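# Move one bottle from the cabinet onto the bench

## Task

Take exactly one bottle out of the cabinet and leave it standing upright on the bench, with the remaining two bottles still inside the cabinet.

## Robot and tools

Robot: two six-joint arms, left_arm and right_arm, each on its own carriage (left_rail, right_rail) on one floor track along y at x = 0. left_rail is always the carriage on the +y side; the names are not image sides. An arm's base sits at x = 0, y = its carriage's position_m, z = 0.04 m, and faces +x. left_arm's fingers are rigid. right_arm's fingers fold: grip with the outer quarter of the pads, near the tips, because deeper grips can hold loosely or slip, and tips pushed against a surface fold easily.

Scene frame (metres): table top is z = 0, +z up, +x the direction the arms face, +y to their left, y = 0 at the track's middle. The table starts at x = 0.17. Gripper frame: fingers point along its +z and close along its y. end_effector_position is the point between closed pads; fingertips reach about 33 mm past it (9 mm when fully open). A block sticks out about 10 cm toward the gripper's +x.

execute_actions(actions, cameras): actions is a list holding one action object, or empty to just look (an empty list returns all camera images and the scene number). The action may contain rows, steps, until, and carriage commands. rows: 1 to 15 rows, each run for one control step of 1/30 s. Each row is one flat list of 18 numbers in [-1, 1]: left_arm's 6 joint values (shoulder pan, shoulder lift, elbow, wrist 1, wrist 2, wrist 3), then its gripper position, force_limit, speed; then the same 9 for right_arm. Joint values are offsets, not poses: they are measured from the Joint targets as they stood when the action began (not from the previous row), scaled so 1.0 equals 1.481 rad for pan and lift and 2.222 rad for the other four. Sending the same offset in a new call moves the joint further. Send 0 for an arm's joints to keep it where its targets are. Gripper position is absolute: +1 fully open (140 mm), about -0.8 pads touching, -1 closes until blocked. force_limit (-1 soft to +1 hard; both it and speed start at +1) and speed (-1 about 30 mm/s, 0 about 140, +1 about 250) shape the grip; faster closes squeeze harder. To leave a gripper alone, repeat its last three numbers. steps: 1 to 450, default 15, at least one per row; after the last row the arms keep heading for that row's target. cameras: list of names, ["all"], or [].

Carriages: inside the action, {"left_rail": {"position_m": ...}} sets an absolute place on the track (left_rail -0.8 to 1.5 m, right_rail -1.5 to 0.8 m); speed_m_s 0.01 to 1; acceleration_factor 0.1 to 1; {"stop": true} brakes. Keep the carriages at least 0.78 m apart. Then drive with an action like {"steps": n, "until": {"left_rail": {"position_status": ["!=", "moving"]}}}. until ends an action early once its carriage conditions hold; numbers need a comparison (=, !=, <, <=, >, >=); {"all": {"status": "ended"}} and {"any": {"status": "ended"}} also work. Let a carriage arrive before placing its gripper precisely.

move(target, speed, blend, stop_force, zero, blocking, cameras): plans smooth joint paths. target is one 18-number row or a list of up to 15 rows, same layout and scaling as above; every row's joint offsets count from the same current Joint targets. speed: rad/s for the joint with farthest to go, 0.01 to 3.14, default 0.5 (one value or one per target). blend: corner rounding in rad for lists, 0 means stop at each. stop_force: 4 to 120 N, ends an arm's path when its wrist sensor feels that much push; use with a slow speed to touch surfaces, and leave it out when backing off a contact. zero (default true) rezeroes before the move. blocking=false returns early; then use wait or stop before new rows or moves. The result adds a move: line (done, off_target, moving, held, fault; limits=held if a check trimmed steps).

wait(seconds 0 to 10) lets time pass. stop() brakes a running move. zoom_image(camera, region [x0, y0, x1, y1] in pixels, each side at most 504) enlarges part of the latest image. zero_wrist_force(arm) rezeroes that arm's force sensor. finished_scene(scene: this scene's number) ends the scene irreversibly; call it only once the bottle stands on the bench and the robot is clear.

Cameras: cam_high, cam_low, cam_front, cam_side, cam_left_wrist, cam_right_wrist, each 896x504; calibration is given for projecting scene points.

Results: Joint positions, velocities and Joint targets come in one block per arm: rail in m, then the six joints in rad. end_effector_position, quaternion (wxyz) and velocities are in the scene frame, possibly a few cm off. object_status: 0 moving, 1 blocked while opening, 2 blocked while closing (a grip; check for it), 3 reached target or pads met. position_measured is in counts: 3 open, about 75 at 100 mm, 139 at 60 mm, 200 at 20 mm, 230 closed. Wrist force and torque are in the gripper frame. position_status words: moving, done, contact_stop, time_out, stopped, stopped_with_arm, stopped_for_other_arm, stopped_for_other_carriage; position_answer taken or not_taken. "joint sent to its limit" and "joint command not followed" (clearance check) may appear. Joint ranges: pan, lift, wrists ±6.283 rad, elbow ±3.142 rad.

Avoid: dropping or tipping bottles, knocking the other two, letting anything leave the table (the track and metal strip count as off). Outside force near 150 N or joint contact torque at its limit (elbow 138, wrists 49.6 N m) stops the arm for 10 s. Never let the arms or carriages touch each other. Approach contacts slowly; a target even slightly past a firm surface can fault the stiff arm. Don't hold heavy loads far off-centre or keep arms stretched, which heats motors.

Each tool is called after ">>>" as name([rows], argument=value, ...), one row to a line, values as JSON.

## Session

>>> execute_actions(actions=[])

Scene clock: 0.00 s.
left_arm: end_effector_position=(+0.3563, +1.1084, +0.5790) position_measured=3 object_status=3 end_effector_quat_wxyz=(+0.000, +0.000, +1.000, +0.000) | right_arm: end_effector_position=(+0.3563, -0.9886, +0.5790) position_measured=3 object_status=3 end_effector_quat_wxyz=(+0.000, +0.000, +1.000, +0.000)
Joint positions: left_arm=[1.03 -0.281 -2.157 1.821 -1.235 -1.571 -0.28] | right_arm=[-1.067 -0.281 -2.157 1.821 -1.235 -1.571 -0.281]
Joint velocities: within noise
Joint torques (N m): no reading
Wrist force (N): no reading
Wrist torque (N m): no reading
Wrist force, peak (N): no reading
Joint targets: left_arm=[1.030 -0.281 -2.157 1.821 -1.235 -1.571 -0.280] | right_arm=[-1.067 -0.281 -2.157 1.821 -1.235 -1.571 -0.281]
Tool commands: left_gripper/position=+1.0 left_gripper/force_limit=+1.0 left_gripper/speed=+1.0 right_gripper/position=+1.0 right_gripper/force_limit=+1.0 right_gripper/speed=+1.0
left_rail: position_m=1.030 position_status=done
right_rail: position_m=-1.067 position_status=done
camera_calibration:
cam_left_wrist: T_world_to_cam=[[-0.0461341, 0.998817, 0.0153696, -1.0912], [0.938178, 0.038039, 0.344057, -0.574492], [0.343065, 0.0302922, -0.938823, 0.573705], [0, 0, 0, 1]] pos_world=[0.291817, 1.09438, 0.753037]
cam_right_wrist: T_world_to_cam=[[0.0343734, 0.99838, -0.0453355, 1.0225], [0.945097, -0.0177216, 0.326308, -0.535219], [0.324976, -0.0540628, -0.944176, 0.560128], [0, 0, 0, 1]] pos_world=[0.288659, -1.00004, 0.749861]

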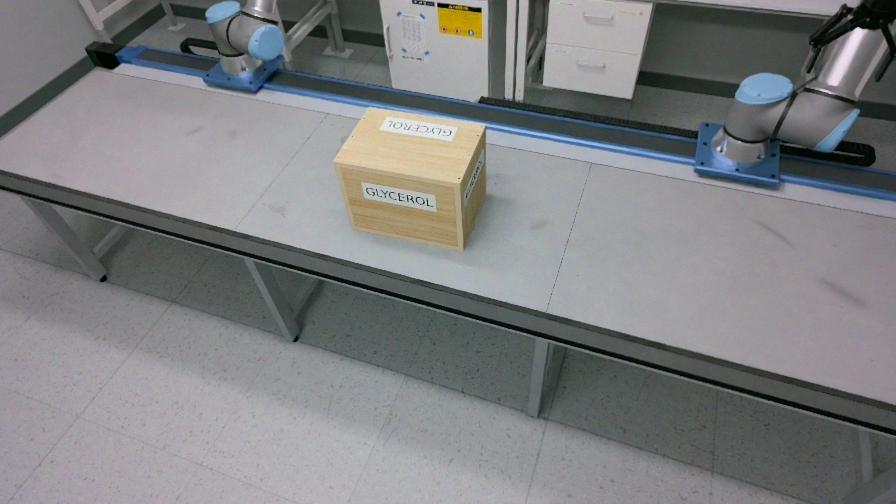

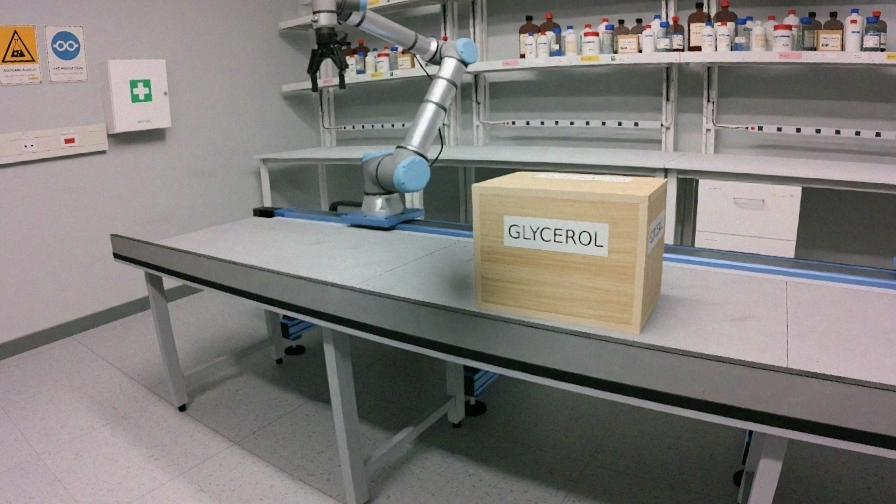

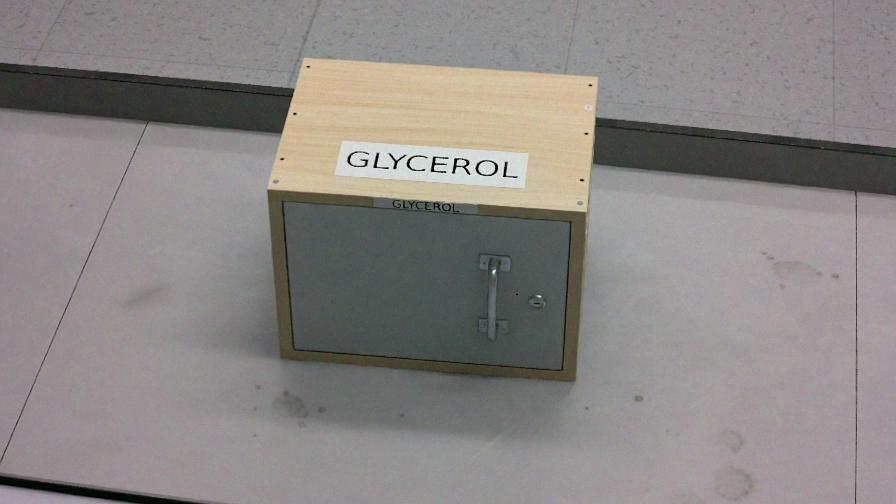

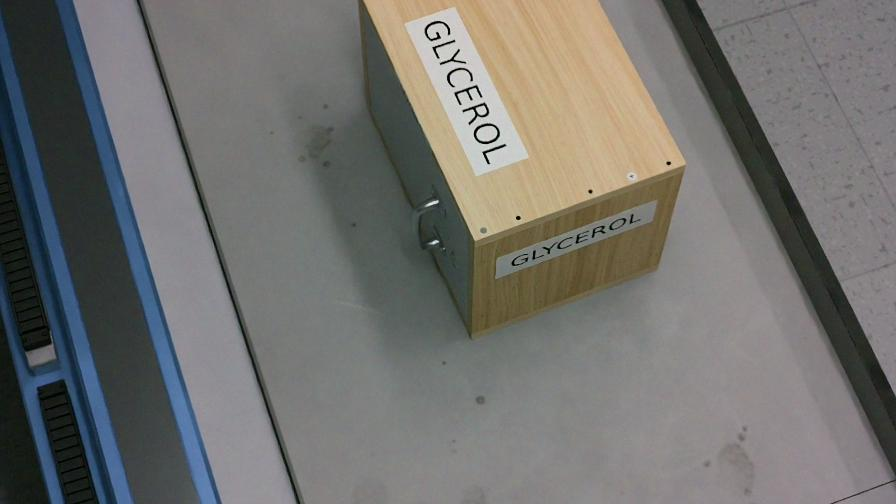

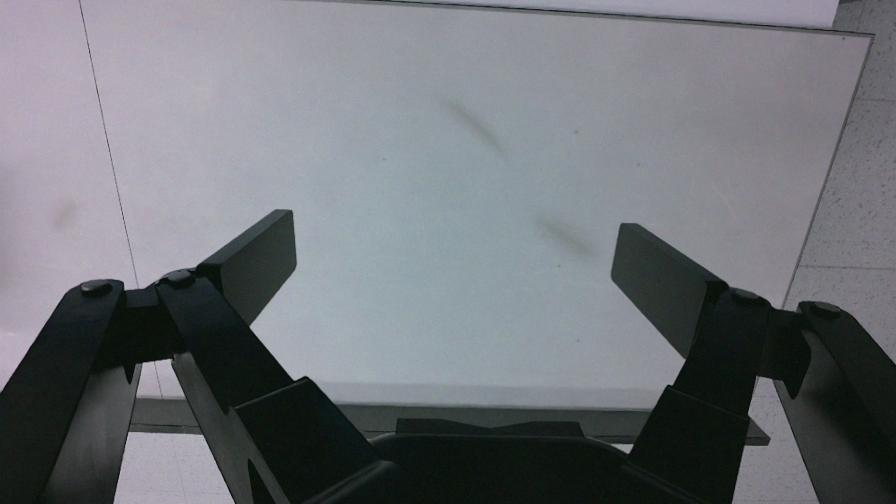

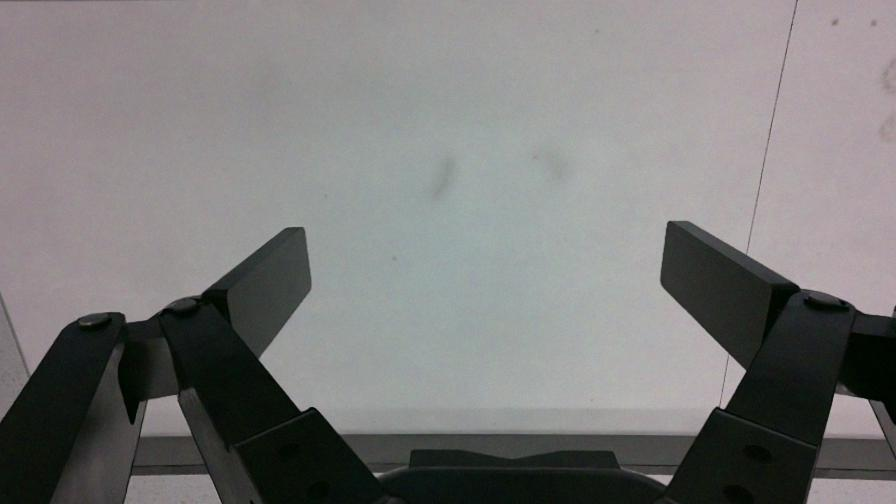

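>>> execute_actions([
  {"right_rail":{"position_m":-1.45},"left_rail":{"position_m":-0.614},"steps":200,"until":{"all":{"status":"ended"}}},
])

>>> move(target=[0.4835,0.1543,0.0194,0.3967,0.8814,0.2804,-0.08,0,0,0,0,0,0,0,0,1,1,1], speed=1.2)

>>> move([
  [0.4835,0.1543,0.0194,0.3967,0.8814,0.2804,-0.08,0,0,0,0,0,0,0,0,1,1,1],
  [0.4835,0.4136,0.0194,0.3967,0.8814,0.2804,-0.08,0,0,0,0,0,0,0,0,1,1,1],
], speed=[1.2,0.5], cameras=["cam_left_wrist","cam_side"])

Scene clock: 44.57 s.
left_arm: end_effector_position=(+0.3563, -0.5354, +0.5790) position_measured=3 object_status=3 end_effector_quat_wxyz=(+0.000, +0.000, +1.000, +0.000) | right_arm: end_effector_position=(+0.3563, -1.3714, +0.5790) position_measured=3 object_status=3 end_effector_quat_wxyz=(+0.000, +0.000, +1.000, +0.000)
Joint positions: left_arm=[-0.614 -0.281 -2.157 1.821 -1.235 -1.571 -0.28] | right_arm=[-1.45 -0.281 -2.157 1.821 -1.235 -1.571 -0.281]
Joint torques (N m): left_arm=[1.91 -0.96 -47.27 -4.41 0.11 -0.05] | right_arm=[1.3 -0.06 -49.56 -4.8 0.52 -0.31]
Wrist force (N): left_arm=[0.2 0.1 -0.1] | right_arm=[0.2 -0.2 0.3]
Wrist torque (N m): left_arm=[0.02 -0.04 0.00] | right_arm=[-0.04 -0.06 0.01]
Wrist force, peak (N): left_arm=[0.1 4.0 -0.2] | right_arm=[0.5 3.5 0.4]
Joint targets: left_arm=[-0.614 -0.281 -2.157 1.821 -1.235 -1.571 -0.280] | right_arm=[-1.450 -0.281 -2.157 1.821 -1.235 -1.571 -0.281]
Tool commands: left_gripper/position=+1.0 left_gripper/force_limit=+1.0 left_gripper/speed=+1.0 right_gripper/position=+1.0 right_gripper/force_limit=+1.0 right_gripper/speed=+1.0
left_rail: position_m=-0.614 position_status=done
right_rail: position_m=-1.450 position_status=done

Scene clock: 47.17 s.
left_arm: end_effector_position=(+0.2669, +0.0501, +0.7740) position_measured=139 object_status=3 end_effector_quat_wxyz=(+0.545, -0.430, -0.488, -0.529) | right_arm: end_effector_position=(+0.3563, -1.3714, +0.5790) position_measured=3 object_status=3 end_effector_quat_wxyz=(+0.000, +0.000, +1.000, +0.000)
Joint positions: left_arm=[-0.614 0.436 -1.928 1.864 -0.354 0.387 0.342] | right_arm=[-1.45 -0.281 -2.157 1.821 -1.235 -1.571 -0.281]
Joint torques (N m): left_arm=[9.99 -7.96 -39.8 -0.05 3.12 3.2] | right_arm=[-0.28 -1.72 -48.82 -5.37 0.56 -0.06]
Wrist force (N): left_arm=[1.7 1.6 0.3] | right_arm=[-0.3 -0.4 0.3]
Wrist torque (N m): left_arm=[-0.18 -0.54 0.45] | right_arm=[-0.09 0.06 0.01]
Wrist force, peak (N): left_arm=[2.1 2.1 1.1] | right_arm=[-0.6 -0.6 0.3]
Joint targets: left_arm=[-0.614 0.436 -1.928 1.864 -0.354 0.388 0.343] | right_arm=[-1.450 -0.281 -2.157 1.821 -1.235 -1.571 -0.281]
left_rail: position_m=-0.614 position_status=done
right_rail: position_m=-1.450 position_status=done
move: done

Scene clock: 51.23 s.
left_arm: end_effector_position=(+0.3138, -0.0670, +0.2239) position_measured=139 object_status=3 end_effector_quat_wxyz=(+0.000, +0.906, +0.000, +0.423) | right_arm: end_effector_position=(+0.3563, -1.3714, +0.5790) position_measured=3 object_status=3 end_effector_quat_wxyz=(+0.000, +0.000, +1.000, +0.000)
Joint positions: left_arm=[-0.614 1.152 -1.316 1.907 0.528 2.346 0.966] | right_arm=[-1.45 -0.281 -2.157 1.821 -1.235 -1.571 -0.281]
Joint torques (N m): left_arm=[8.8 -54.56 -33.33 4.05 3.66 3.93] | right_arm=[3.27 -1.29 -48.79 -4.77 0.2 -0.22]
Wrist force (N): left_arm=[0.7 0.8 0.3] | right_arm=[-0.3 -0.1 0.2]
Wrist torque (N m): left_arm=[-0.05 -0.25 0.37] | right_arm=[-0.02 0.06 0.00]
Wrist force, peak (N): left_arm=[3.2 1.7 -1.3] | right_arm=[0.0 0.2 0.8]
Joint targets: left_arm=[-0.614 1.152 -1.316 1.907 0.528 2.346 0.966] | right_arm=[-1.450 -0.281 -2.157 1.821 -1.235 -1.571 -0.281]
left_rail: position_m=-0.614 position_status=done
right_rail: position_m=-1.450 position_status=done
move: done
camera_calibration:
cam_left_wrist: T_world_to_cam=[[0.0174542, -0.998856, 0.0445304, -0.0740441], [-0.866432, -0.0373372, -0.497898, 0.382059], [0.49899, -0.0298922, -0.866092, 0.221214], [0, 0, 0, 1]] pos_world=[0.221937, -0.0530818, 0.385115]
Images, in order (width x height): cam_side 896x504, cam_left_wrist 896x504.

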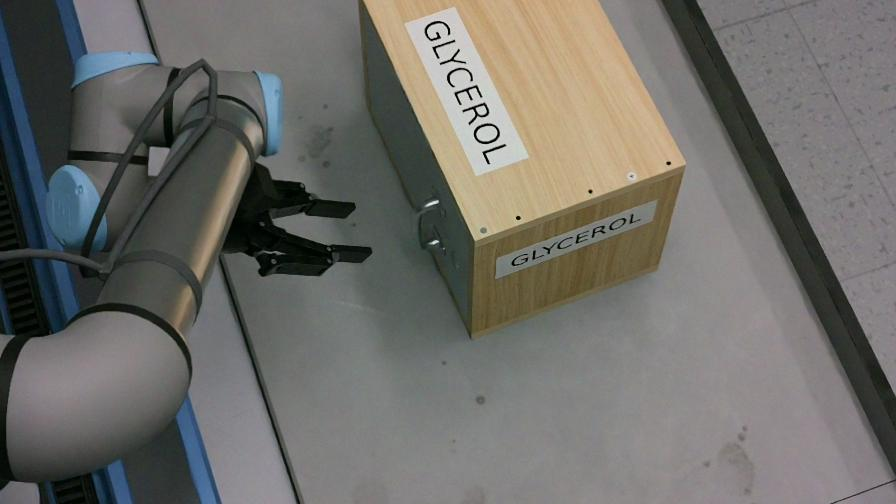

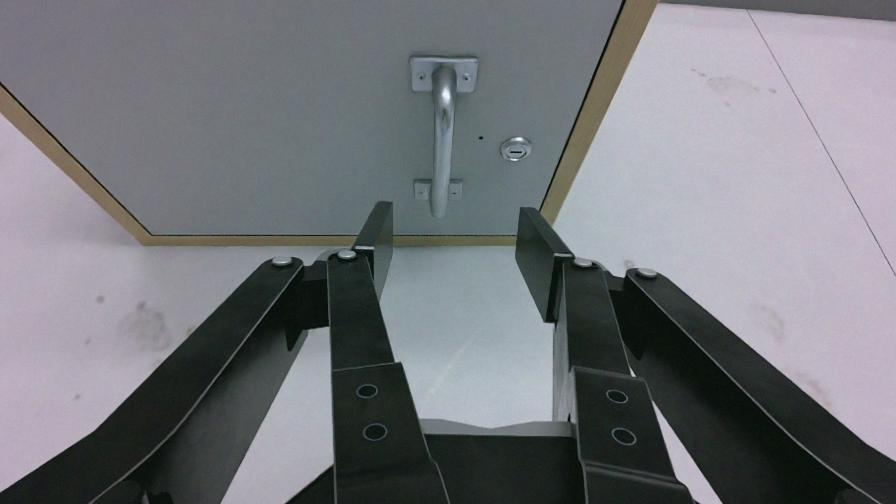

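>>> execute_actions([
  {"left_rail":{"position_m":-0.6117,"speed_m_s":0.02},"steps":60,"until":{"all":{"status":"ended"}}},
])

>>> move(target=[-0.1087,0.0614,0.0063,-0.1040,-0.0360,-0.0855,-0.08,0,0,0,0,0,0,0,0,1,1,1], speed=0.1, stop_force=10)

>>> execute_actions([
  {"rows":[[0,0,0,0,0,0,-1,-1,-1,0,0,0,0,0,0,1,1,1]],"steps":110},
], cameras=["cam_left_wrist"])

Scene clock: 68.03 s.
left_arm: end_effector_position=(+0.3139, -0.0646, +0.2236) position_measured=139 object_status=3 end_effector_quat_wxyz=(+0.000, +0.906, +0.000, +0.423) | right_arm: end_effector_position=(+0.3563, -1.3714, +0.5790) position_measured=3 object_status=3 end_effector_quat_wxyz=(+0.000, +0.000, +1.000, +0.000)
Joint positions: left_arm=[-0.612 1.152 -1.316 1.907 0.528 2.346 0.966] | right_arm=[-1.45 -0.281 -2.157 1.821 -1.235 -1.571 -0.281]
Joint torques (N m): left_arm=[7.35 -60.26 -34.81 2.32 2.65 3.62] | right_arm=[1.78 -2.84 -49.39 -4.92 0.63 -0.12]
Wrist force (N): left_arm=[0.9 0.9 0.1] | right_arm=[0.1 0.0 0.5]
Wrist torque (N m): left_arm=[-0.04 -0.29 0.37] | right_arm=[-0.01 -0.01 0.00]
Wrist force, peak (N): left_arm=[1.3 2.1 0.3] | right_arm=[0.2 0.3 0.8]
Joint targets: left_arm=[-0.612 1.152 -1.316 1.907 0.528 2.346 0.966] | right_arm=[-1.450 -0.281 -2.157 1.821 -1.235 -1.571 -0.281]
Tool commands: left_gripper/position=-0.08 left_gripper/force_limit=+0.0 left_gripper/speed=+0.0 right_gripper/position=+1.0 right_gripper/force_limit=+1.0 right_gripper/speed=+1.0
left_rail: position_m=-0.612 speed_m_s=0.02 position_status=done
right_rail: position_m=-1.450 position_status=done

Scene clock: 71.53 s.
left_arm: end_effector_position=(+0.4142, -0.0597, +0.1458) position_measured=139 object_status=3 end_effector_quat_wxyz=(+0.000, +0.906, +0.000, +0.422) | right_arm: end_effector_position=(+0.3563, -1.3714, +0.5790) position_measured=3 object_status=3 end_effector_quat_wxyz=(+0.000, +0.000, +1.000, +0.000)
Joint positions: left_arm=[-0.612 0.991 -1.225 1.921 0.297 2.266 0.776] | right_arm=[-1.45 -0.281 -2.157 1.821 -1.235 -1.571 -0.281]
Joint torques (N m): left_arm=[-7.97 -58.97 -23.78 0.83 -0.17 -3.38] | right_arm=[0.01 -1.1 -48.91 -5.08 0.53 -0.3]
Wrist force (N): left_arm=[0.9 1.3 0.8] | right_arm=[-0.2 -0.1 0.4]
Wrist torque (N m): left_arm=[0.02 -0.29 0.52] | right_arm=[-0.02 0.04 0.00]
Wrist force, peak (N): left_arm=[1.5 1.6 1.1] | right_arm=[-0.1 0.6 0.8]
Joint targets: left_arm=[-0.612 0.991 -1.225 1.921 0.297 2.266 0.776] | right_arm=[-1.450 -0.281 -2.157 1.821 -1.235 -1.571 -0.281]
left_rail: position_m=-0.612 speed_m_s=0.02 position_status=done
right_rail: position_m=-1.450 position_status=done
move: done

Scene clock: 75.40 s.
left_arm: end_effector_position=(+0.4142, -0.0597, +0.1458) position_measured=212 object_status=2 end_effector_quat_wxyz=(+0.000, +0.906, +0.000, +0.422) | right_arm: end_effector_position=(+0.3563, -1.3714, +0.5790) position_measured=3 object_status=3 end_effector_quat_wxyz=(+0.000, +0.000, +1.000, +0.000)
Joint positions: left_arm=[-0.612 0.991 -1.225 1.921 0.297 2.266 0.776] | right_arm=[-1.45 -0.281 -2.157 1.821 -1.235 -1.571 -0.281]
Joint torques (N m): left_arm=[13.3 -59.2 -41.79 -4.16 -2.09 -3.77] | right_arm=[3.49 -1.49 -48.96 -4.75 -0.11 -0.3]
Wrist force (N): left_arm=[0.7 24.4 -6.8] | right_arm=[0.3 0.1 0.8]
Wrist torque (N m): left_arm=[0.23 -0.32 0.71] | right_arm=[0.01 -0.05 0.01]
Wrist force, peak (N): left_arm=[3.9 25.6 -6.3] | right_arm=[0.4 -0.3 0.9]
Joint targets: left_arm=[-0.612 0.991 -1.225 1.921 0.297 2.266 0.776] | right_arm=[-1.450 -0.281 -2.157 1.821 -1.235 -1.571 -0.281]
left_rail: position_m=-0.612 speed_m_s=0.02 position_status=done
right_rail: position_m=-1.450 position_status=done
camera_calibration:
cam_left_wrist: T_world_to_cam=[[0.0183019, -0.998768, 0.0461272, -0.0655862], [-0.866915, -0.0388366, -0.496941, 0.430373], [0.49812, -0.0308934, -0.866558, 0.104108], [0, 0, 0, 1]] pos_world=[0.322439, -0.045575, 0.307111]
Images, in order (width x height): cam_left_wrist 896x504.

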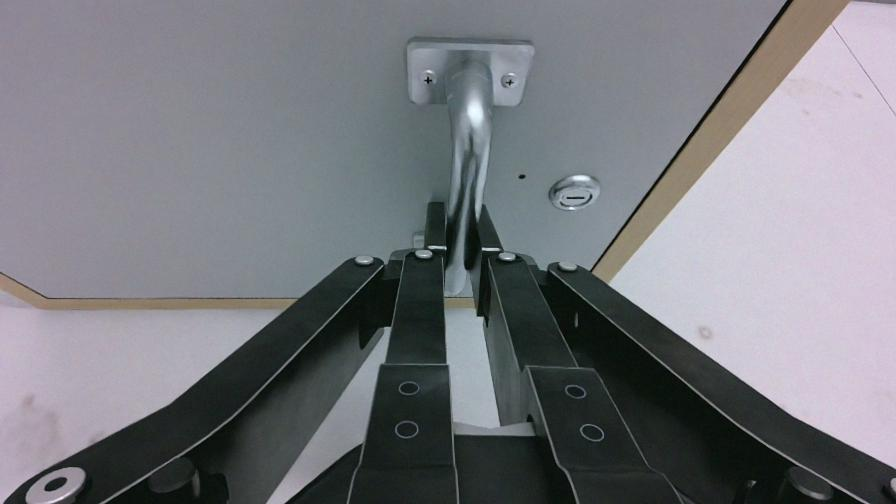

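>>> execute_actions([
  {"rows":[[0,0,0,0,0,0,-0.98,-0.3,-1,0,0,0,0,0,0,1,1,1]],"steps":30},
])

>>> move([
  [0.0514,0.0202,-0.0100,0.0409,0.0294,0.0670,-0.98,-0.3,-1,0,0,0,0,0,0,1,1,1],
  [0.1028,0.0498,-0.0272,0.0914,0.0531,0.1417,-0.98,-0.3,-1,0,0,0,0,0,0,1,1,1],
  [0.1635,0.0983,-0.0592,0.1678,0.0727,0.2447,-0.98,-0.3,-1,0,0,0,0,0,0,1,1,1],
  [0.2152,0.1412,-0.0918,0.2302,0.0792,0.3214,-0.98,-0.3,-1,0,0,0,0,0,0,1,1,1],
], speed=[0.1,0.12,0.14,0.14], blend=[0.03,0.03,0.03,0], stop_force=80, cameras=["cam_left_wrist","cam_side"])

Scene clock: 90.57 s.
left_arm: end_effector_position=(+0.4142, -0.0597, +0.1458) position_measured=213 object_status=2 end_effector_quat_wxyz=(+0.000, +0.906, +0.000, +0.422) | right_arm: end_effector_position=(+0.3563, -1.3714, +0.5790) position_measured=3 object_status=3 end_effector_quat_wxyz=(+0.000, +0.000, +1.000, +0.000)
Joint positions: left_arm=[-0.612 0.991 -1.225 1.921 0.297 2.266 0.776] | right_arm=[-1.45 -0.281 -2.157 1.821 -1.235 -1.571 -0.281]
Joint torques (N m): left_arm=[8.71 -59.22 -39.56 -3.66 -4.28 -3.18] | right_arm=[1.44 -1.34 -50.15 -5.29 -0.07 -0.66]
Wrist force (N): left_arm=[0.5 21.2 -7.3] | right_arm=[-0.2 0.4 0.6]
Wrist torque (N m): left_arm=[0.22 -0.24 0.80] | right_arm=[0.09 0.06 0.00]
Wrist force, peak (N): left_arm=[0.9 24.5 -7.3] | right_arm=[-0.4 -0.1 0.8]
Joint targets: left_arm=[-0.612 0.991 -1.225 1.921 0.297 2.266 0.776] | right_arm=[-1.450 -0.281 -2.157 1.821 -1.235 -1.571 -0.281]
left_rail: position_m=-0.612 speed_m_s=0.02 position_status=done
right_rail: position_m=-1.450 position_status=done

Scene clock: 97.47 s.
left_arm: end_effector_position=(+0.2522, -0.0029, +0.1462) position_measured=213 object_status=2 end_effector_quat_wxyz=(+0.045, +0.901, -0.094, +0.420) | right_arm: end_effector_position=(+0.3563, -1.3714, +0.5790) position_measured=3 object_status=3 end_effector_quat_wxyz=(+0.000, +0.000, +1.000, +0.000)
Joint positions: left_arm=[-0.612 1.31 -1.015 1.717 0.808 2.442 1.49] | right_arm=[-1.45 -0.281 -2.157 1.821 -1.235 -1.571 -0.281]
Joint torques (N m): left_arm=[15.31 -79.4 -33.66 11.33 5.65 3.61] | right_arm=[1.58 -1.02 -49.91 -5.29 -0.17 -0.35]
Wrist force (N): left_arm=[-0.7 -9.7 13.3] | right_arm=[0.2 0.3 0.3]
Wrist torque (N m): left_arm=[-0.29 -0.51 0.22] | right_arm=[0.06 -0.06 0.01]
Wrist force, peak (N): left_arm=[6.7 24.9 -3.2] | right_arm=[1.0 0.6 0.2]
Joint targets: left_arm=[-0.612 1.310 -1.015 1.717 0.808 2.442 1.490] | right_arm=[-1.450 -0.281 -2.157 1.821 -1.235 -1.571 -0.281]
left_rail: position_m=-0.612 speed_m_s=0.02 position_status=done
right_rail: position_m=-1.450 position_status=done
move: done
camera_calibration:
cam_left_wrist: T_world_to_cam=[[-0.189665, -0.980749, 0.0464671, 0.0464882], [-0.855671, 0.141897, -0.497687, 0.290096], [0.481512, -0.134155, -0.866111, 0.190728], [0, 0, 0, 1]] pos_world=[0.165206, 0.0300165, 0.307408]
Images, in order (width x height): cam_side 896x504, cam_left_wrist 896x504.

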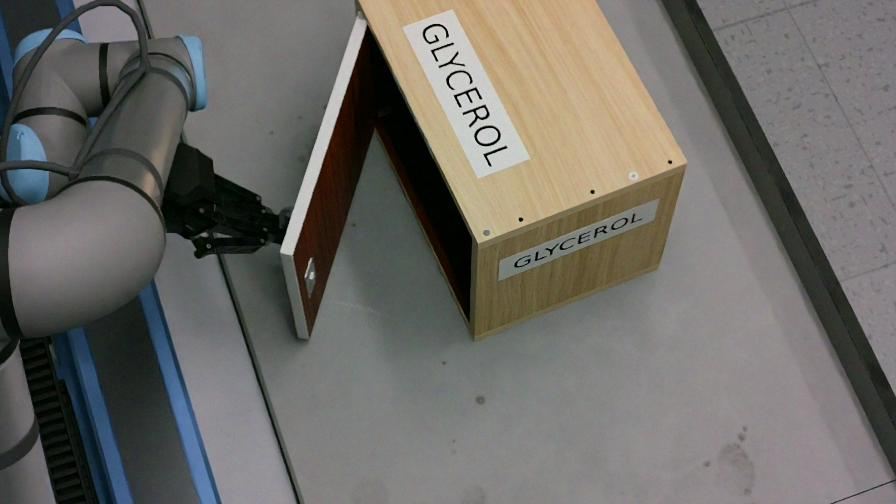

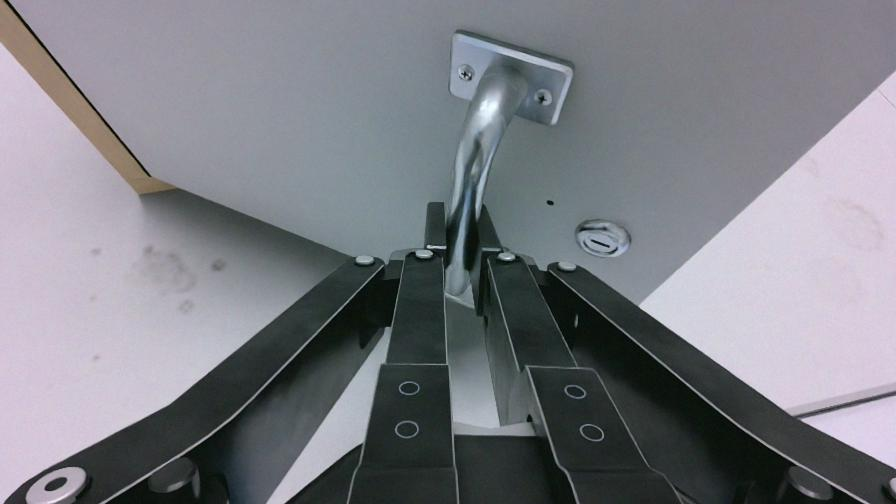

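>>> execute_actions([
  {"rows":[[0,0,0,0,0,0,-0.08,-0.3,-1,0,0,0,0,0,0,1,1,1]],"steps":45},
])

>>> move([
  [0.0949,-0.0152,-0.0388,0.1241,-0.0014,0.0982,-0.08,-0.3,-1,0,0,0,0,0,0,1,1,1],
  [0.0949,-0.078,-0.096,0.218,-0.0014,0.0982,-0.08,-0.3,-1,0,0,0,0,0,0,1,1,1],
  [-0.3737,-0.1686,-0.2162,0.3560,-0.3921,0.0364,-0.8,-0.3,0,0,0,0,0,0,0,1,1,1],
  [-0.3737,-0.1139,-0.0562,0.1595,-0.3921,0.0364,-0.8,-0.3,0,0,0,0,0,0,0,1,1,1],
], speed=[0.3,0.4,0.6,0.3], blend=[0.02,0.02,0,0], cameras=["cam_left_wrist","cam_side"])

Scene clock: 113.47 s.
left_arm: end_effector_position=(+0.2522, -0.0029, +0.1462) position_measured=139 object_status=0 end_effector_quat_wxyz=(+0.045, +0.901, -0.094, +0.420) | right_arm: end_effector_position=(+0.3563, -1.3714, +0.5790) position_measured=3 object_status=3 end_effector_quat_wxyz=(+0.000, +0.000, +1.000, +0.000)
Joint positions: left_arm=[-0.612 1.31 -1.015 1.717 0.808 2.442 1.49] | right_arm=[-1.45 -0.281 -2.157 1.821 -1.235 -1.571 -0.281]
Joint torques (N m): left_arm=[-4.73 -78.66 -32.71 4.15 2.14 3.12] | right_arm=[1.68 -1.92 -49.06 -5.13 -0.16 -0.29]
Wrist force (N): left_arm=[0.3 -0.8 -0.8] | right_arm=[0.2 0.3 0.0]
Wrist torque (N m): left_arm=[-0.12 -0.35 0.35] | right_arm=[0.06 -0.05 0.01]
Wrist force, peak (N): left_arm=[-0.8 -10.7 13.7] | right_arm=[0.5 0.1 0.8]
Joint targets: left_arm=[-0.612 1.310 -1.015 1.717 0.808 2.442 1.490] | right_arm=[-1.450 -0.281 -2.157 1.821 -1.235 -1.571 -0.281]
left_rail: position_m=-0.612 speed_m_s=0.02 position_status=done
right_rail: position_m=-1.450 position_status=done

Scene clock: 119.97 s.
left_arm: end_effector_position=(+0.3431, -0.0488, +0.2210) position_measured=229 object_status=3 end_effector_quat_wxyz=(+0.000, +0.918, -0.396, +0.000) | right_arm: end_effector_position=(+0.3563, -1.3714, +0.5790) position_measured=3 object_status=3 end_effector_quat_wxyz=(+0.000, +0.000, +1.000, +0.000)
Joint positions: left_arm=[-0.612 0.756 -1.184 1.592 1.163 1.571 1.571] | right_arm=[-1.45 -0.281 -2.157 1.821 -1.235 -1.571 -0.281]
Joint torques (N m): left_arm=[-4.23 -67.88 -28.43 3.23 -1.63 -3.36] | right_arm=[1.13 -4 -51.13 -5.19 -0.25 -0.56]
Wrist force (N): left_arm=[0.1 0.6 -0.2] | right_arm=[0.0 0.0 0.0]
Wrist torque (N m): left_arm=[0.11 -0.01 0.16] | right_arm=[0.00 0.00 0.00]
Wrist force, peak (N): left_arm=[0.7 1.5 -2.2] | right_arm=[0.1 -0.3 0.8]
Joint targets: left_arm=[-0.612 0.756 -1.184 1.592 1.163 1.571 1.571] | right_arm=[-1.450 -0.281 -2.157 1.821 -1.235 -1.571 -0.281]
left_rail: position_m=-0.612 speed_m_s=0.02 position_status=done
right_rail: position_m=-1.450 position_status=done
move: done
camera_calibration:
cam_left_wrist: T_world_to_cam=[[-0.694903, -0.71894, 0.015358, 0.208303], [-0.671484, 0.65638, 0.34391, 0.187526], [-0.257332, 0.228672, -0.938877, 0.492747], [0, 0, 0, 1]] pos_world=[0.397471, -0.0860082, 0.394937]
Images, in order (width x height): cam_side 896x504, cam_left_wrist 896x504.

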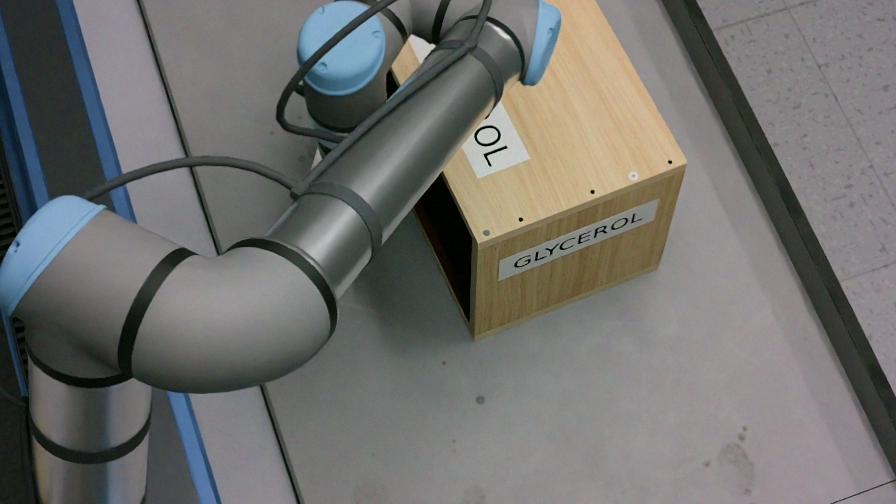

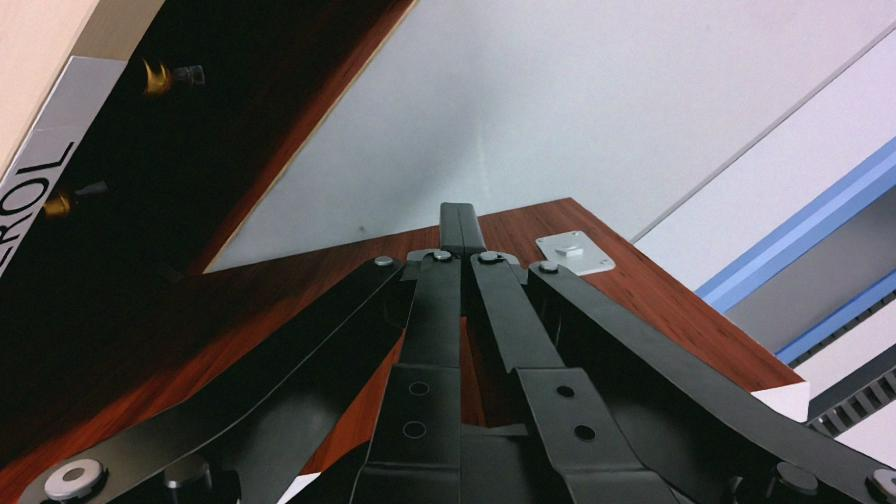

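Identical. Push open, then view pose.

>>> move([
  [0.1292,0.0390,-0.0381,0.0121,0,0,-0.8,-0.3,0,0,0,0,0,0,0,1,1,1],
  [0.2015,0.0999,-0.1005,0.0339,0,0,-0.8,-0.3,0,0,0,0,0,0,0,1,1,1],
  [0.2442,0.1836,-0.1915,0.0691,0,0,-0.8,-0.3,0,0,0,0,0,0,0,1,1,1],
  [0.2580,0.2676,-0.2879,0.1096,0,0,-0.8,-0.3,0,0,0,0,0,0,0,1,1,1],
], speed=[0.1,0.12,0.15,0.15], blend=[0.03,0.03,0.03,0], stop_force=35)

>>> move([
  [-0.0654,-0.2301,0.0660,0.0874,0,0,-0.8,-0.3,0,0,0,0,0,0,0,1,1,1],
  [0.0654,-0.3057,0.4671,-0.7352,0.3671,-0.5283,-0.04,-0.3,0,0,0,0,0,0,0,1,1,1],
], speed=0.7, blend=[0.05,0], cameras=["cam_left_wrist","cam_front"])

Scene clock: 138.67 s.
left_arm: end_effector_position=(+0.2091, +0.2567, +0.2207) position_measured=229 object_status=3 end_effector_quat_wxyz=(+0.000, +0.977, -0.214, +0.000) | right_arm: end_effector_position=(+0.3563, -1.3714, +0.5790) position_measured=3 object_status=3 end_effector_quat_wxyz=(+0.000, +0.000, +1.000, +0.000)
Joint positions: left_arm=[-0.612 1.138 -0.788 0.953 1.406 1.571 1.571] | right_arm=[-1.45 -0.281 -2.157 1.821 -1.235 -1.571 -0.281]
Joint torques (N m): left_arm=[11.03 -99.05 -48.16 5.46 -2.21 2.77] | right_arm=[2.47 -2.2 -51.23 -5.01 -0.55 -0.8]
Wrist force (N): left_arm=[2.5 7.5 -2.4] | right_arm=[0.4 -0.3 0.4]
Wrist torque (N m): left_arm=[0.57 -0.07 0.29] | right_arm=[-0.08 -0.10 0.01]
Wrist force, peak (N): left_arm=[3.8 10.0 -3.1] | right_arm=[-0.3 -0.2 0.9]
Joint targets: left_arm=[-0.612 1.138 -0.788 0.953 1.406 1.571 1.571] | right_arm=[-1.450 -0.281 -2.157 1.821 -1.235 -1.571 -0.281]
left_rail: position_m=-0.612 speed_m_s=0.02 position_status=done
right_rail: position_m=-1.450 position_status=done
move: done

Scene clock: 143.37 s.
left_arm: end_effector_position=(+0.3198, +0.0810, +0.1904) position_measured=134 object_status=0 end_effector_quat_wxyz=(-0.099, +0.807, +0.142, +0.565) | right_arm: end_effector_position=(+0.3563, -1.3714, +0.5790) position_measured=3 object_status=3 end_effector_quat_wxyz=(+0.000, +0.000, +1.000, +0.000)
Joint positions: left_arm=[-0.612 1.235 -1.241 1.99 -0.227 2.386 0.397] | right_arm=[-1.45 -0.281 -2.157 1.821 -1.235 -1.571 -0.281]
Joint torques (N m): left_arm=[11.63 -82.08 -23.82 -1.45 3.27 -3.37] | right_arm=[1.26 -3.37 -51.41 -5.4 -0.72 -0.47]
Wrist force (N): left_arm=[1.5 1.5 0.5] | right_arm=[0.1 -0.5 0.8]
Wrist torque (N m): left_arm=[-0.02 -0.46 0.55] | right_arm=[-0.10 -0.02 0.01]
Wrist force, peak (N): left_arm=[2.9 7.5 -3.2] | right_arm=[-0.4 0.1 0.9]
Joint targets: left_arm=[-0.612 1.235 -1.241 1.990 -0.227 2.386 0.397] | right_arm=[-1.450 -0.281 -2.157 1.821 -1.235 -1.571 -0.281]
left_rail: position_m=-0.612 speed_m_s=0.02 position_status=done
right_rail: position_m=-1.450 position_status=done
move: done
camera_calibration:
cam_left_wrist: T_world_to_cam=[[0.342443, -0.938264, 0.0489197, -0.0345305], [-0.592251, -0.255991, -0.764008, 0.356807], [0.729364, 0.232657, -0.64335, 0.0562794], [0, 0, 0, 1]] pos_world=[0.182096, 0.045847, 0.3105]
Images, in order (width x height): cam_front 896x504, cam_left_wrist 896x504.

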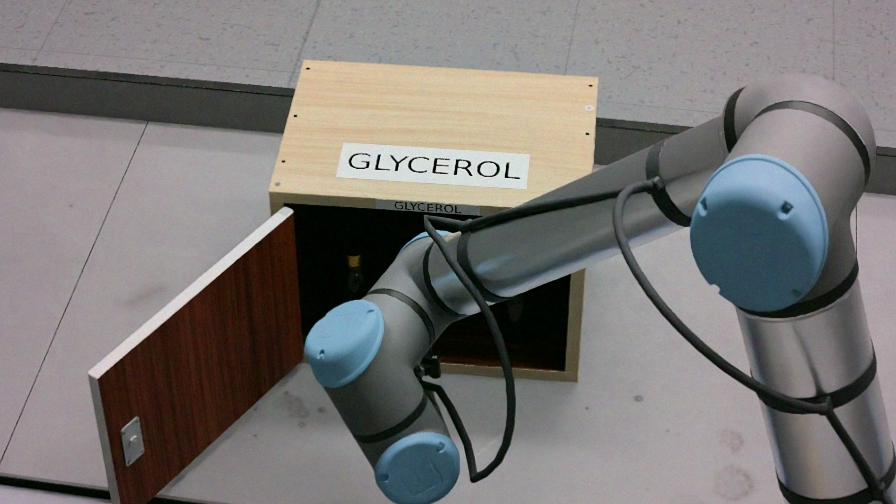

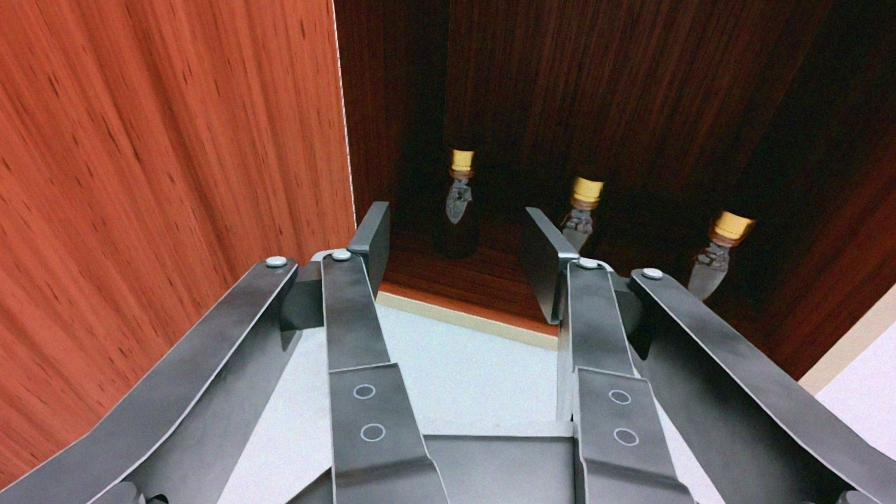

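>>> execute_actions([
  {"left_rail":{"position_m":-0.6225,"speed_m_s":0.05},"steps":60,"until":{"all":{"status":"ended"}}},
])

>>> move([
  [-0.0487,0.0797,-0.0011,-0.0677,-0.0285,-0.0222,-0.04,-0.3,-1,0,0,0,0,0,0,1,1,1],
  [-0.1077,0.1294,-0.0288,-0.0885,-0.0635,-0.0458,-0.04,-0.3,-1,0,0,0,0,0,0,1,1,1],
], speed=[0.2,0.08], stop_force=12, cameras=["cam_left_wrist"])

Scene clock: 159.70 s.
left_arm: end_effector_position=(+0.3198, +0.0702, +0.1904) position_measured=134 object_status=3 end_effector_quat_wxyz=(-0.099, +0.807, +0.142, +0.565) | right_arm: end_effector_position=(+0.3563, -1.3714, +0.5790) position_measured=3 object_status=3 end_effector_quat_wxyz=(+0.000, +0.000, +1.000, +0.000)
Joint positions: left_arm=[-0.622 1.235 -1.241 1.99 -0.227 2.387 0.397] | right_arm=[-1.45 -0.281 -2.157 1.821 -1.235 -1.571 -0.281]
Joint torques (N m): left_arm=[9.83 -79.93 -28.77 1.4 2.4 -3.25] | right_arm=[2.25 -2.69 -50.35 -5.65 -0.65 -0.62]
Wrist force (N): left_arm=[1.3 1.3 0.1] | right_arm=[0.0 0.2 0.2]
Wrist torque (N m): left_arm=[-0.07 -0.41 0.55] | right_arm=[0.03 0.01 0.01]
Wrist force, peak (N): left_arm=[1.2 2.8 0.3] | right_arm=[-0.3 0.4 0.9]
Joint targets: left_arm=[-0.622 1.235 -1.241 1.990 -0.227 2.386 0.397] | right_arm=[-1.450 -0.281 -2.157 1.821 -1.235 -1.571 -0.281]
Tool commands: left_gripper/position=-0.04 left_gripper/force_limit=-0.3 left_gripper/speed=+0.0 right_gripper/position=+1.0 right_gripper/force_limit=+1.0 right_gripper/speed=+1.0
left_rail: position_m=-0.622 position_m_goal=-0.623 speed_m_s=0.05 position_status=done
right_rail: position_m=-1.450 position_status=done

Scene clock: 162.83 s.
left_arm: end_effector_position=(+0.4413, +0.1135, +0.0880) position_measured=134 object_status=3 end_effector_quat_wxyz=(-0.099, +0.807, +0.142, +0.565) | right_arm: end_effector_position=(+0.3563, -1.3714, +0.5790) position_measured=3 object_status=3 end_effector_quat_wxyz=(+0.000, +0.000, +1.000, +0.000)
Joint positions: left_arm=[-0.622 1.076 -1.049 1.926 -0.424 2.245 0.295] | right_arm=[-1.45 -0.281 -2.157 1.821 -1.235 -1.571 -0.281]
Joint torques (N m): left_arm=[-8.01 -68.61 -35.97 -2.36 -1.14 -3.74] | right_arm=[0.36 -3.2 -51.36 -5.69 -0.42 -0.58]
Wrist force (N): left_arm=[1.7 1.0 1.0] | right_arm=[-0.1 0.0 0.1]
Wrist torque (N m): left_arm=[-0.17 -0.49 0.58] | right_arm=[0.00 0.01 0.01]
Wrist force, peak (N): left_arm=[2.3 1.8 0.5] | right_arm=[-0.1 0.1 0.9]
Joint targets: left_arm=[-0.622 1.076 -1.049 1.926 -0.424 2.245 0.295] | right_arm=[-1.450 -0.281 -2.157 1.821 -1.235 -1.571 -0.281]
left_rail: position_m=-0.622 position_m_goal=-0.623 speed_m_s=0.05 position_status=done
right_rail: position_m=-1.450 position_status=done
move: done
camera_calibration:
cam_left_wrist: T_world_to_cam=[[0.342497, -0.938236, 0.0490759, -0.0406507], [-0.592315, -0.256178, -0.763896, 0.358803], [0.729287, 0.232564, -0.643471, -0.10565], [0, 0, 0, 1]] pos_world=[0.303496, 0.0783476, 0.2081]
Images, in order (width x height): cam_left_wrist 896x504.

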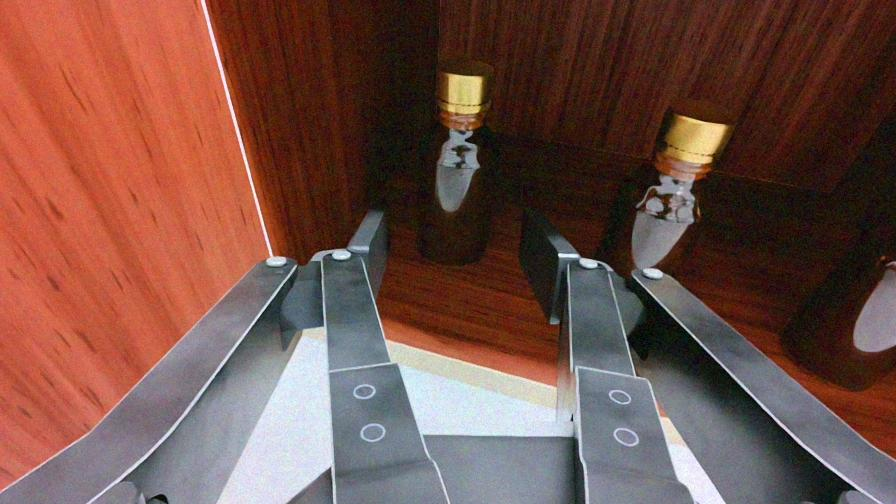

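>>> move(target=[-0.0634,0.0643,-0.0491,-0.0068,-0.0382,-0.0221,-0.04,-0.3,-1,0,0,0,0,0,0,1,1,1], speed=0.04, stop_force=6)

>>> execute_actions([
  {"rows":[[0,0,0,0,0,0,-1,-0.8,-1,0,0,0,0,0,0,1,1,1]],"steps":75},
], cameras=["cam_left_wrist"])

Scene clock: 183.40 s.
left_arm: end_effector_position=(+0.5318, +0.1460, +0.0601) position_measured=134 object_status=3 end_effector_quat_wxyz=(-0.099, +0.807, +0.142, +0.565) | right_arm: end_effector_position=(+0.3563, -1.3714, +0.5790) position_measured=3 object_status=3 end_effector_quat_wxyz=(+0.000, +0.000, +1.000, +0.000)
Joint positions: left_arm=[-0.622 0.982 -0.954 1.817 -0.439 2.161 0.246] | right_arm=[-1.45 -0.281 -2.157 1.821 -1.235 -1.571 -0.281]
Joint torques (N m): left_arm=[-10.01 -78.87 -36.62 -2.74 -0.72 -3.47] | right_arm=[1.47 -2.96 -50.57 -5.63 -0.85 -0.7]
Wrist force (N): left_arm=[1.5 1.6 0.4] | right_arm=[-0.1 -0.2 0.5]
Wrist torque (N m): left_arm=[-0.04 -0.41 0.54] | right_arm=[-0.05 0.02 0.01]
Wrist force, peak (N): left_arm=[2.4 1.2 0.9] | right_arm=[-0.2 0.4 0.9]
Joint targets: left_arm=[-0.622 0.982 -0.954 1.817 -0.439 2.161 0.246] | right_arm=[-1.450 -0.281 -2.157 1.821 -1.235 -1.571 -0.281]
left_rail: position_m=-0.622 position_m_goal=-0.623 speed_m_s=0.05 position_status=done
right_rail: position_m=-1.450 position_status=done
move: done

Scene clock: 186.10 s.
left_arm: end_effector_position=(+0.5319, +0.1460, +0.0601) position_measured=161 object_status=2 end_effector_quat_wxyz=(-0.099, +0.807, +0.142, +0.565) | right_arm: end_effector_position=(+0.3563, -1.3714, +0.5790) position_measured=3 object_status=3 end_effector_quat_wxyz=(+0.000, +0.000, +1.000, +0.000)
Joint positions: left_arm=[-0.622 0.982 -0.954 1.817 -0.439 2.161 0.246] | right_arm=[-1.45 -0.281 -2.157 1.821 -1.235 -1.571 -0.281]
Joint torques (N m): left_arm=[0.4 -83.22 -30.86 0.37 -0.28 -2.97] | right_arm=[-0.67 -3.12 -50.11 -5.38 -0.89 -0.9]
Wrist force (N): left_arm=[3.4 2.2 -1.7] | right_arm=[0.4 0.1 0.7]
Wrist torque (N m): left_arm=[-0.05 -0.52 0.58] | right_arm=[0.03 -0.07 0.01]
Wrist force, peak (N): left_arm=[3.3 2.4 -1.8] | right_arm=[0.3 -0.1 1.0]
Joint targets: left_arm=[-0.622 0.982 -0.954 1.817 -0.439 2.161 0.246] | right_arm=[-1.450 -0.281 -2.157 1.821 -1.235 -1.571 -0.281]
left_rail: position_m=-0.622 position_m_goal=-0.623 speed_m_s=0.05 position_status=done
right_rail: position_m=-1.450 position_status=done
camera_calibration:
cam_left_wrist: T_world_to_cam=[[0.342243, -0.938334, 0.0489763, -0.0396897], [-0.592592, -0.256002, -0.763739, 0.399543], [0.729181, 0.232362, -0.643664, -0.197137], [0, 0, 0, 1]] pos_world=[0.394098, 0.110849, 0.180201]
Images, in order (width x height): cam_left_wrist 896x504.

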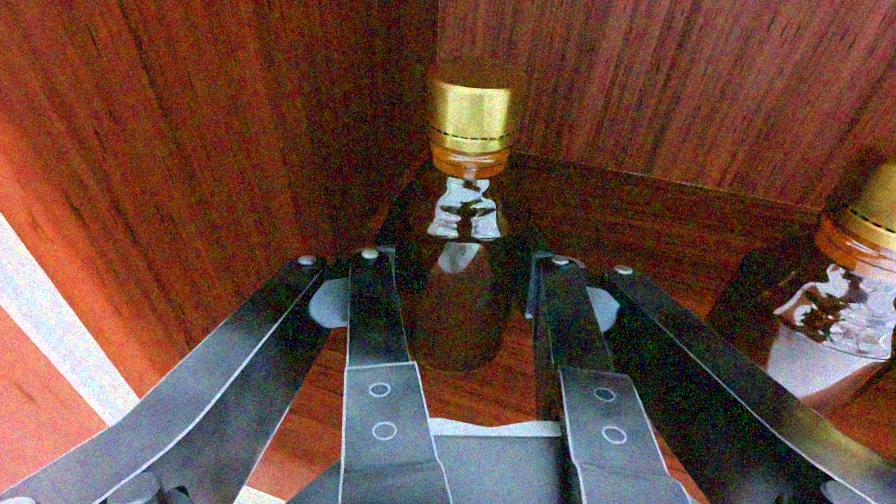

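>>> move([
  [0,-0.0209,-0.0027,0.0166,0,0,-0.98,-0.5,-1,0,0,0,0,0,0,1,1,1],
  [0.0635,-0.0615,0.0493,0.0048,0.0379,0.0222,-0.98,-0.5,-1,0,0,0,0,0,0,1,1,1],
  [0.1225,-0.0855,0.0812,0.0044,0.0730,0.0458,-0.98,-0.5,-1,0,0,0,0,0,0,1,1,1],
  [0.1712,-0.0977,0.0985,0.0109,0.1015,0.0680,-0.98,-0.5,-1,0,0,0,0,0,0,1,1,1],
], speed=[0.06,0.08,0.1,0.1], blend=[0.005,0.02,0.02,0])

>>> move(target=[0,0.0533,0.0048,-0.0404,0,0,-0.98,-0.5,-1,0,0,0,0,0,0,1,1,1], speed=0.025, stop_force=5, cameras=["cam_left_wrist"])

Scene clock: 208.27 s.
left_arm: end_effector_position=(+0.3199, +0.0704, +0.0850) position_measured=161 object_status=2 end_effector_quat_wxyz=(-0.099, +0.807, +0.142, +0.565) | right_arm: end_effector_position=(+0.3563, -1.3714, +0.5790) position_measured=3 object_status=3 end_effector_quat_wxyz=(+0.000, +0.000, +1.000, +0.000)
Joint positions: left_arm=[-0.622 1.235 -1.098 2.036 -0.415 2.386 0.397] | right_arm=[-1.45 -0.281 -2.157 1.821 -1.235 -1.571 -0.281]
Joint torques (N m): left_arm=[10.76 -91.47 -19.27 2.53 3.32 3.85] | right_arm=[2.06 -2.05 -51.39 -5.63 -0.92 -0.67]
Wrist force (N): left_arm=[-1.2 1.4 1.0] | right_arm=[0.0 -0.2 0.4]
Wrist torque (N m): left_arm=[-0.05 -0.38 0.39] | right_arm=[-0.03 0.00 0.00]
Wrist force, peak (N): left_arm=[3.3 2.8 -1.7] | right_arm=[-0.2 -0.7 0.6]
Joint targets: left_arm=[-0.622 1.235 -1.098 2.036 -0.415 2.386 0.397] | right_arm=[-1.450 -0.281 -2.157 1.821 -1.235 -1.571 -0.281]
left_rail: position_m=-0.622 position_m_goal=-0.623 speed_m_s=0.05 position_status=done
right_rail: position_m=-1.450 position_status=done
move: done

Scene clock: 212.80 s.
left_arm: end_effector_position=(+0.3196, +0.0702, +0.0414) position_measured=161 object_status=2 end_effector_quat_wxyz=(-0.100, +0.807, +0.142, +0.565) | right_arm: end_effector_position=(+0.3563, -1.3714, +0.5790) position_measured=3 object_status=3 end_effector_quat_wxyz=(+0.000, +0.000, +1.000, +0.000)
Joint positions: left_arm=[-0.622 1.235 -1.032 2.045 -0.49 2.386 0.397] | right_arm=[-1.45 -0.281 -2.157 1.821 -1.235 -1.571 -0.281]
Joint torques (N m): left_arm=[5.01 -97.01 -31.85 2.99 0.95 1.94] | right_arm=[1.18 -2.35 -51.18 -5.61 -1.26 -0.94]
Wrist force (N): left_arm=[-0.9 1.5 1.5] | right_arm=[-0.2 0.4 0.4]
Wrist torque (N m): left_arm=[0.00 -0.46 0.39] | right_arm=[0.08 0.04 0.01]
Wrist force, peak (N): left_arm=[15.8 2.3 -5.6] | right_arm=[0.1 -0.3 1.0]
Joint targets: left_arm=[-0.622 1.235 -1.032 2.045 -0.490 2.386 0.397] | right_arm=[-1.450 -0.281 -2.157 1.821 -1.235 -1.571 -0.281]
left_rail: position_m=-0.622 position_m_goal=-0.623 speed_m_s=0.05 position_status=done
right_rail: position_m=-1.450 position_status=done
move: contact (left_arm); left_arm: the wrist 1 is farthest, 0.015 rad from its target
camera_calibration:
cam_left_wrist: T_world_to_cam=[[0.342959, -0.938084, 0.0487501, -0.0373816], [-0.592441, -0.256284, -0.763762, 0.240093], [0.728967, 0.233058, -0.643654, -0.0368126], [0, 0, 0, 1]] pos_world=[0.181896, 0.0350446, 0.161502]
Images, in order (width x height): cam_left_wrist 896x504.

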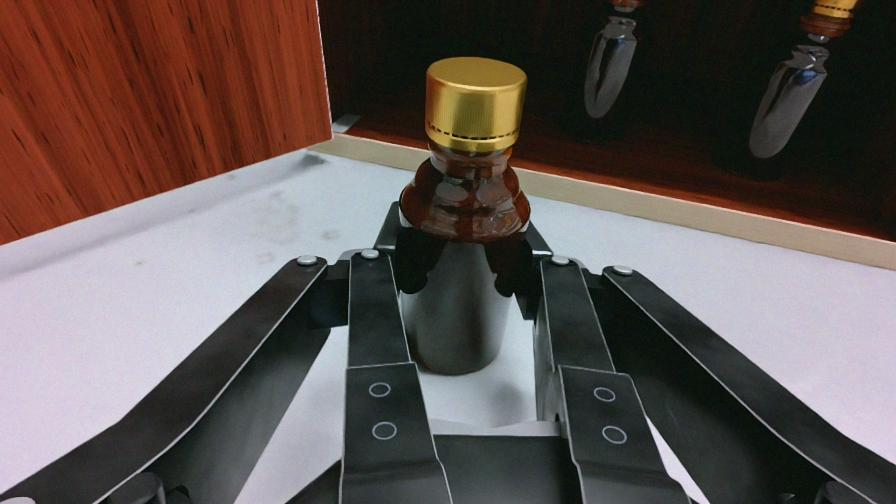

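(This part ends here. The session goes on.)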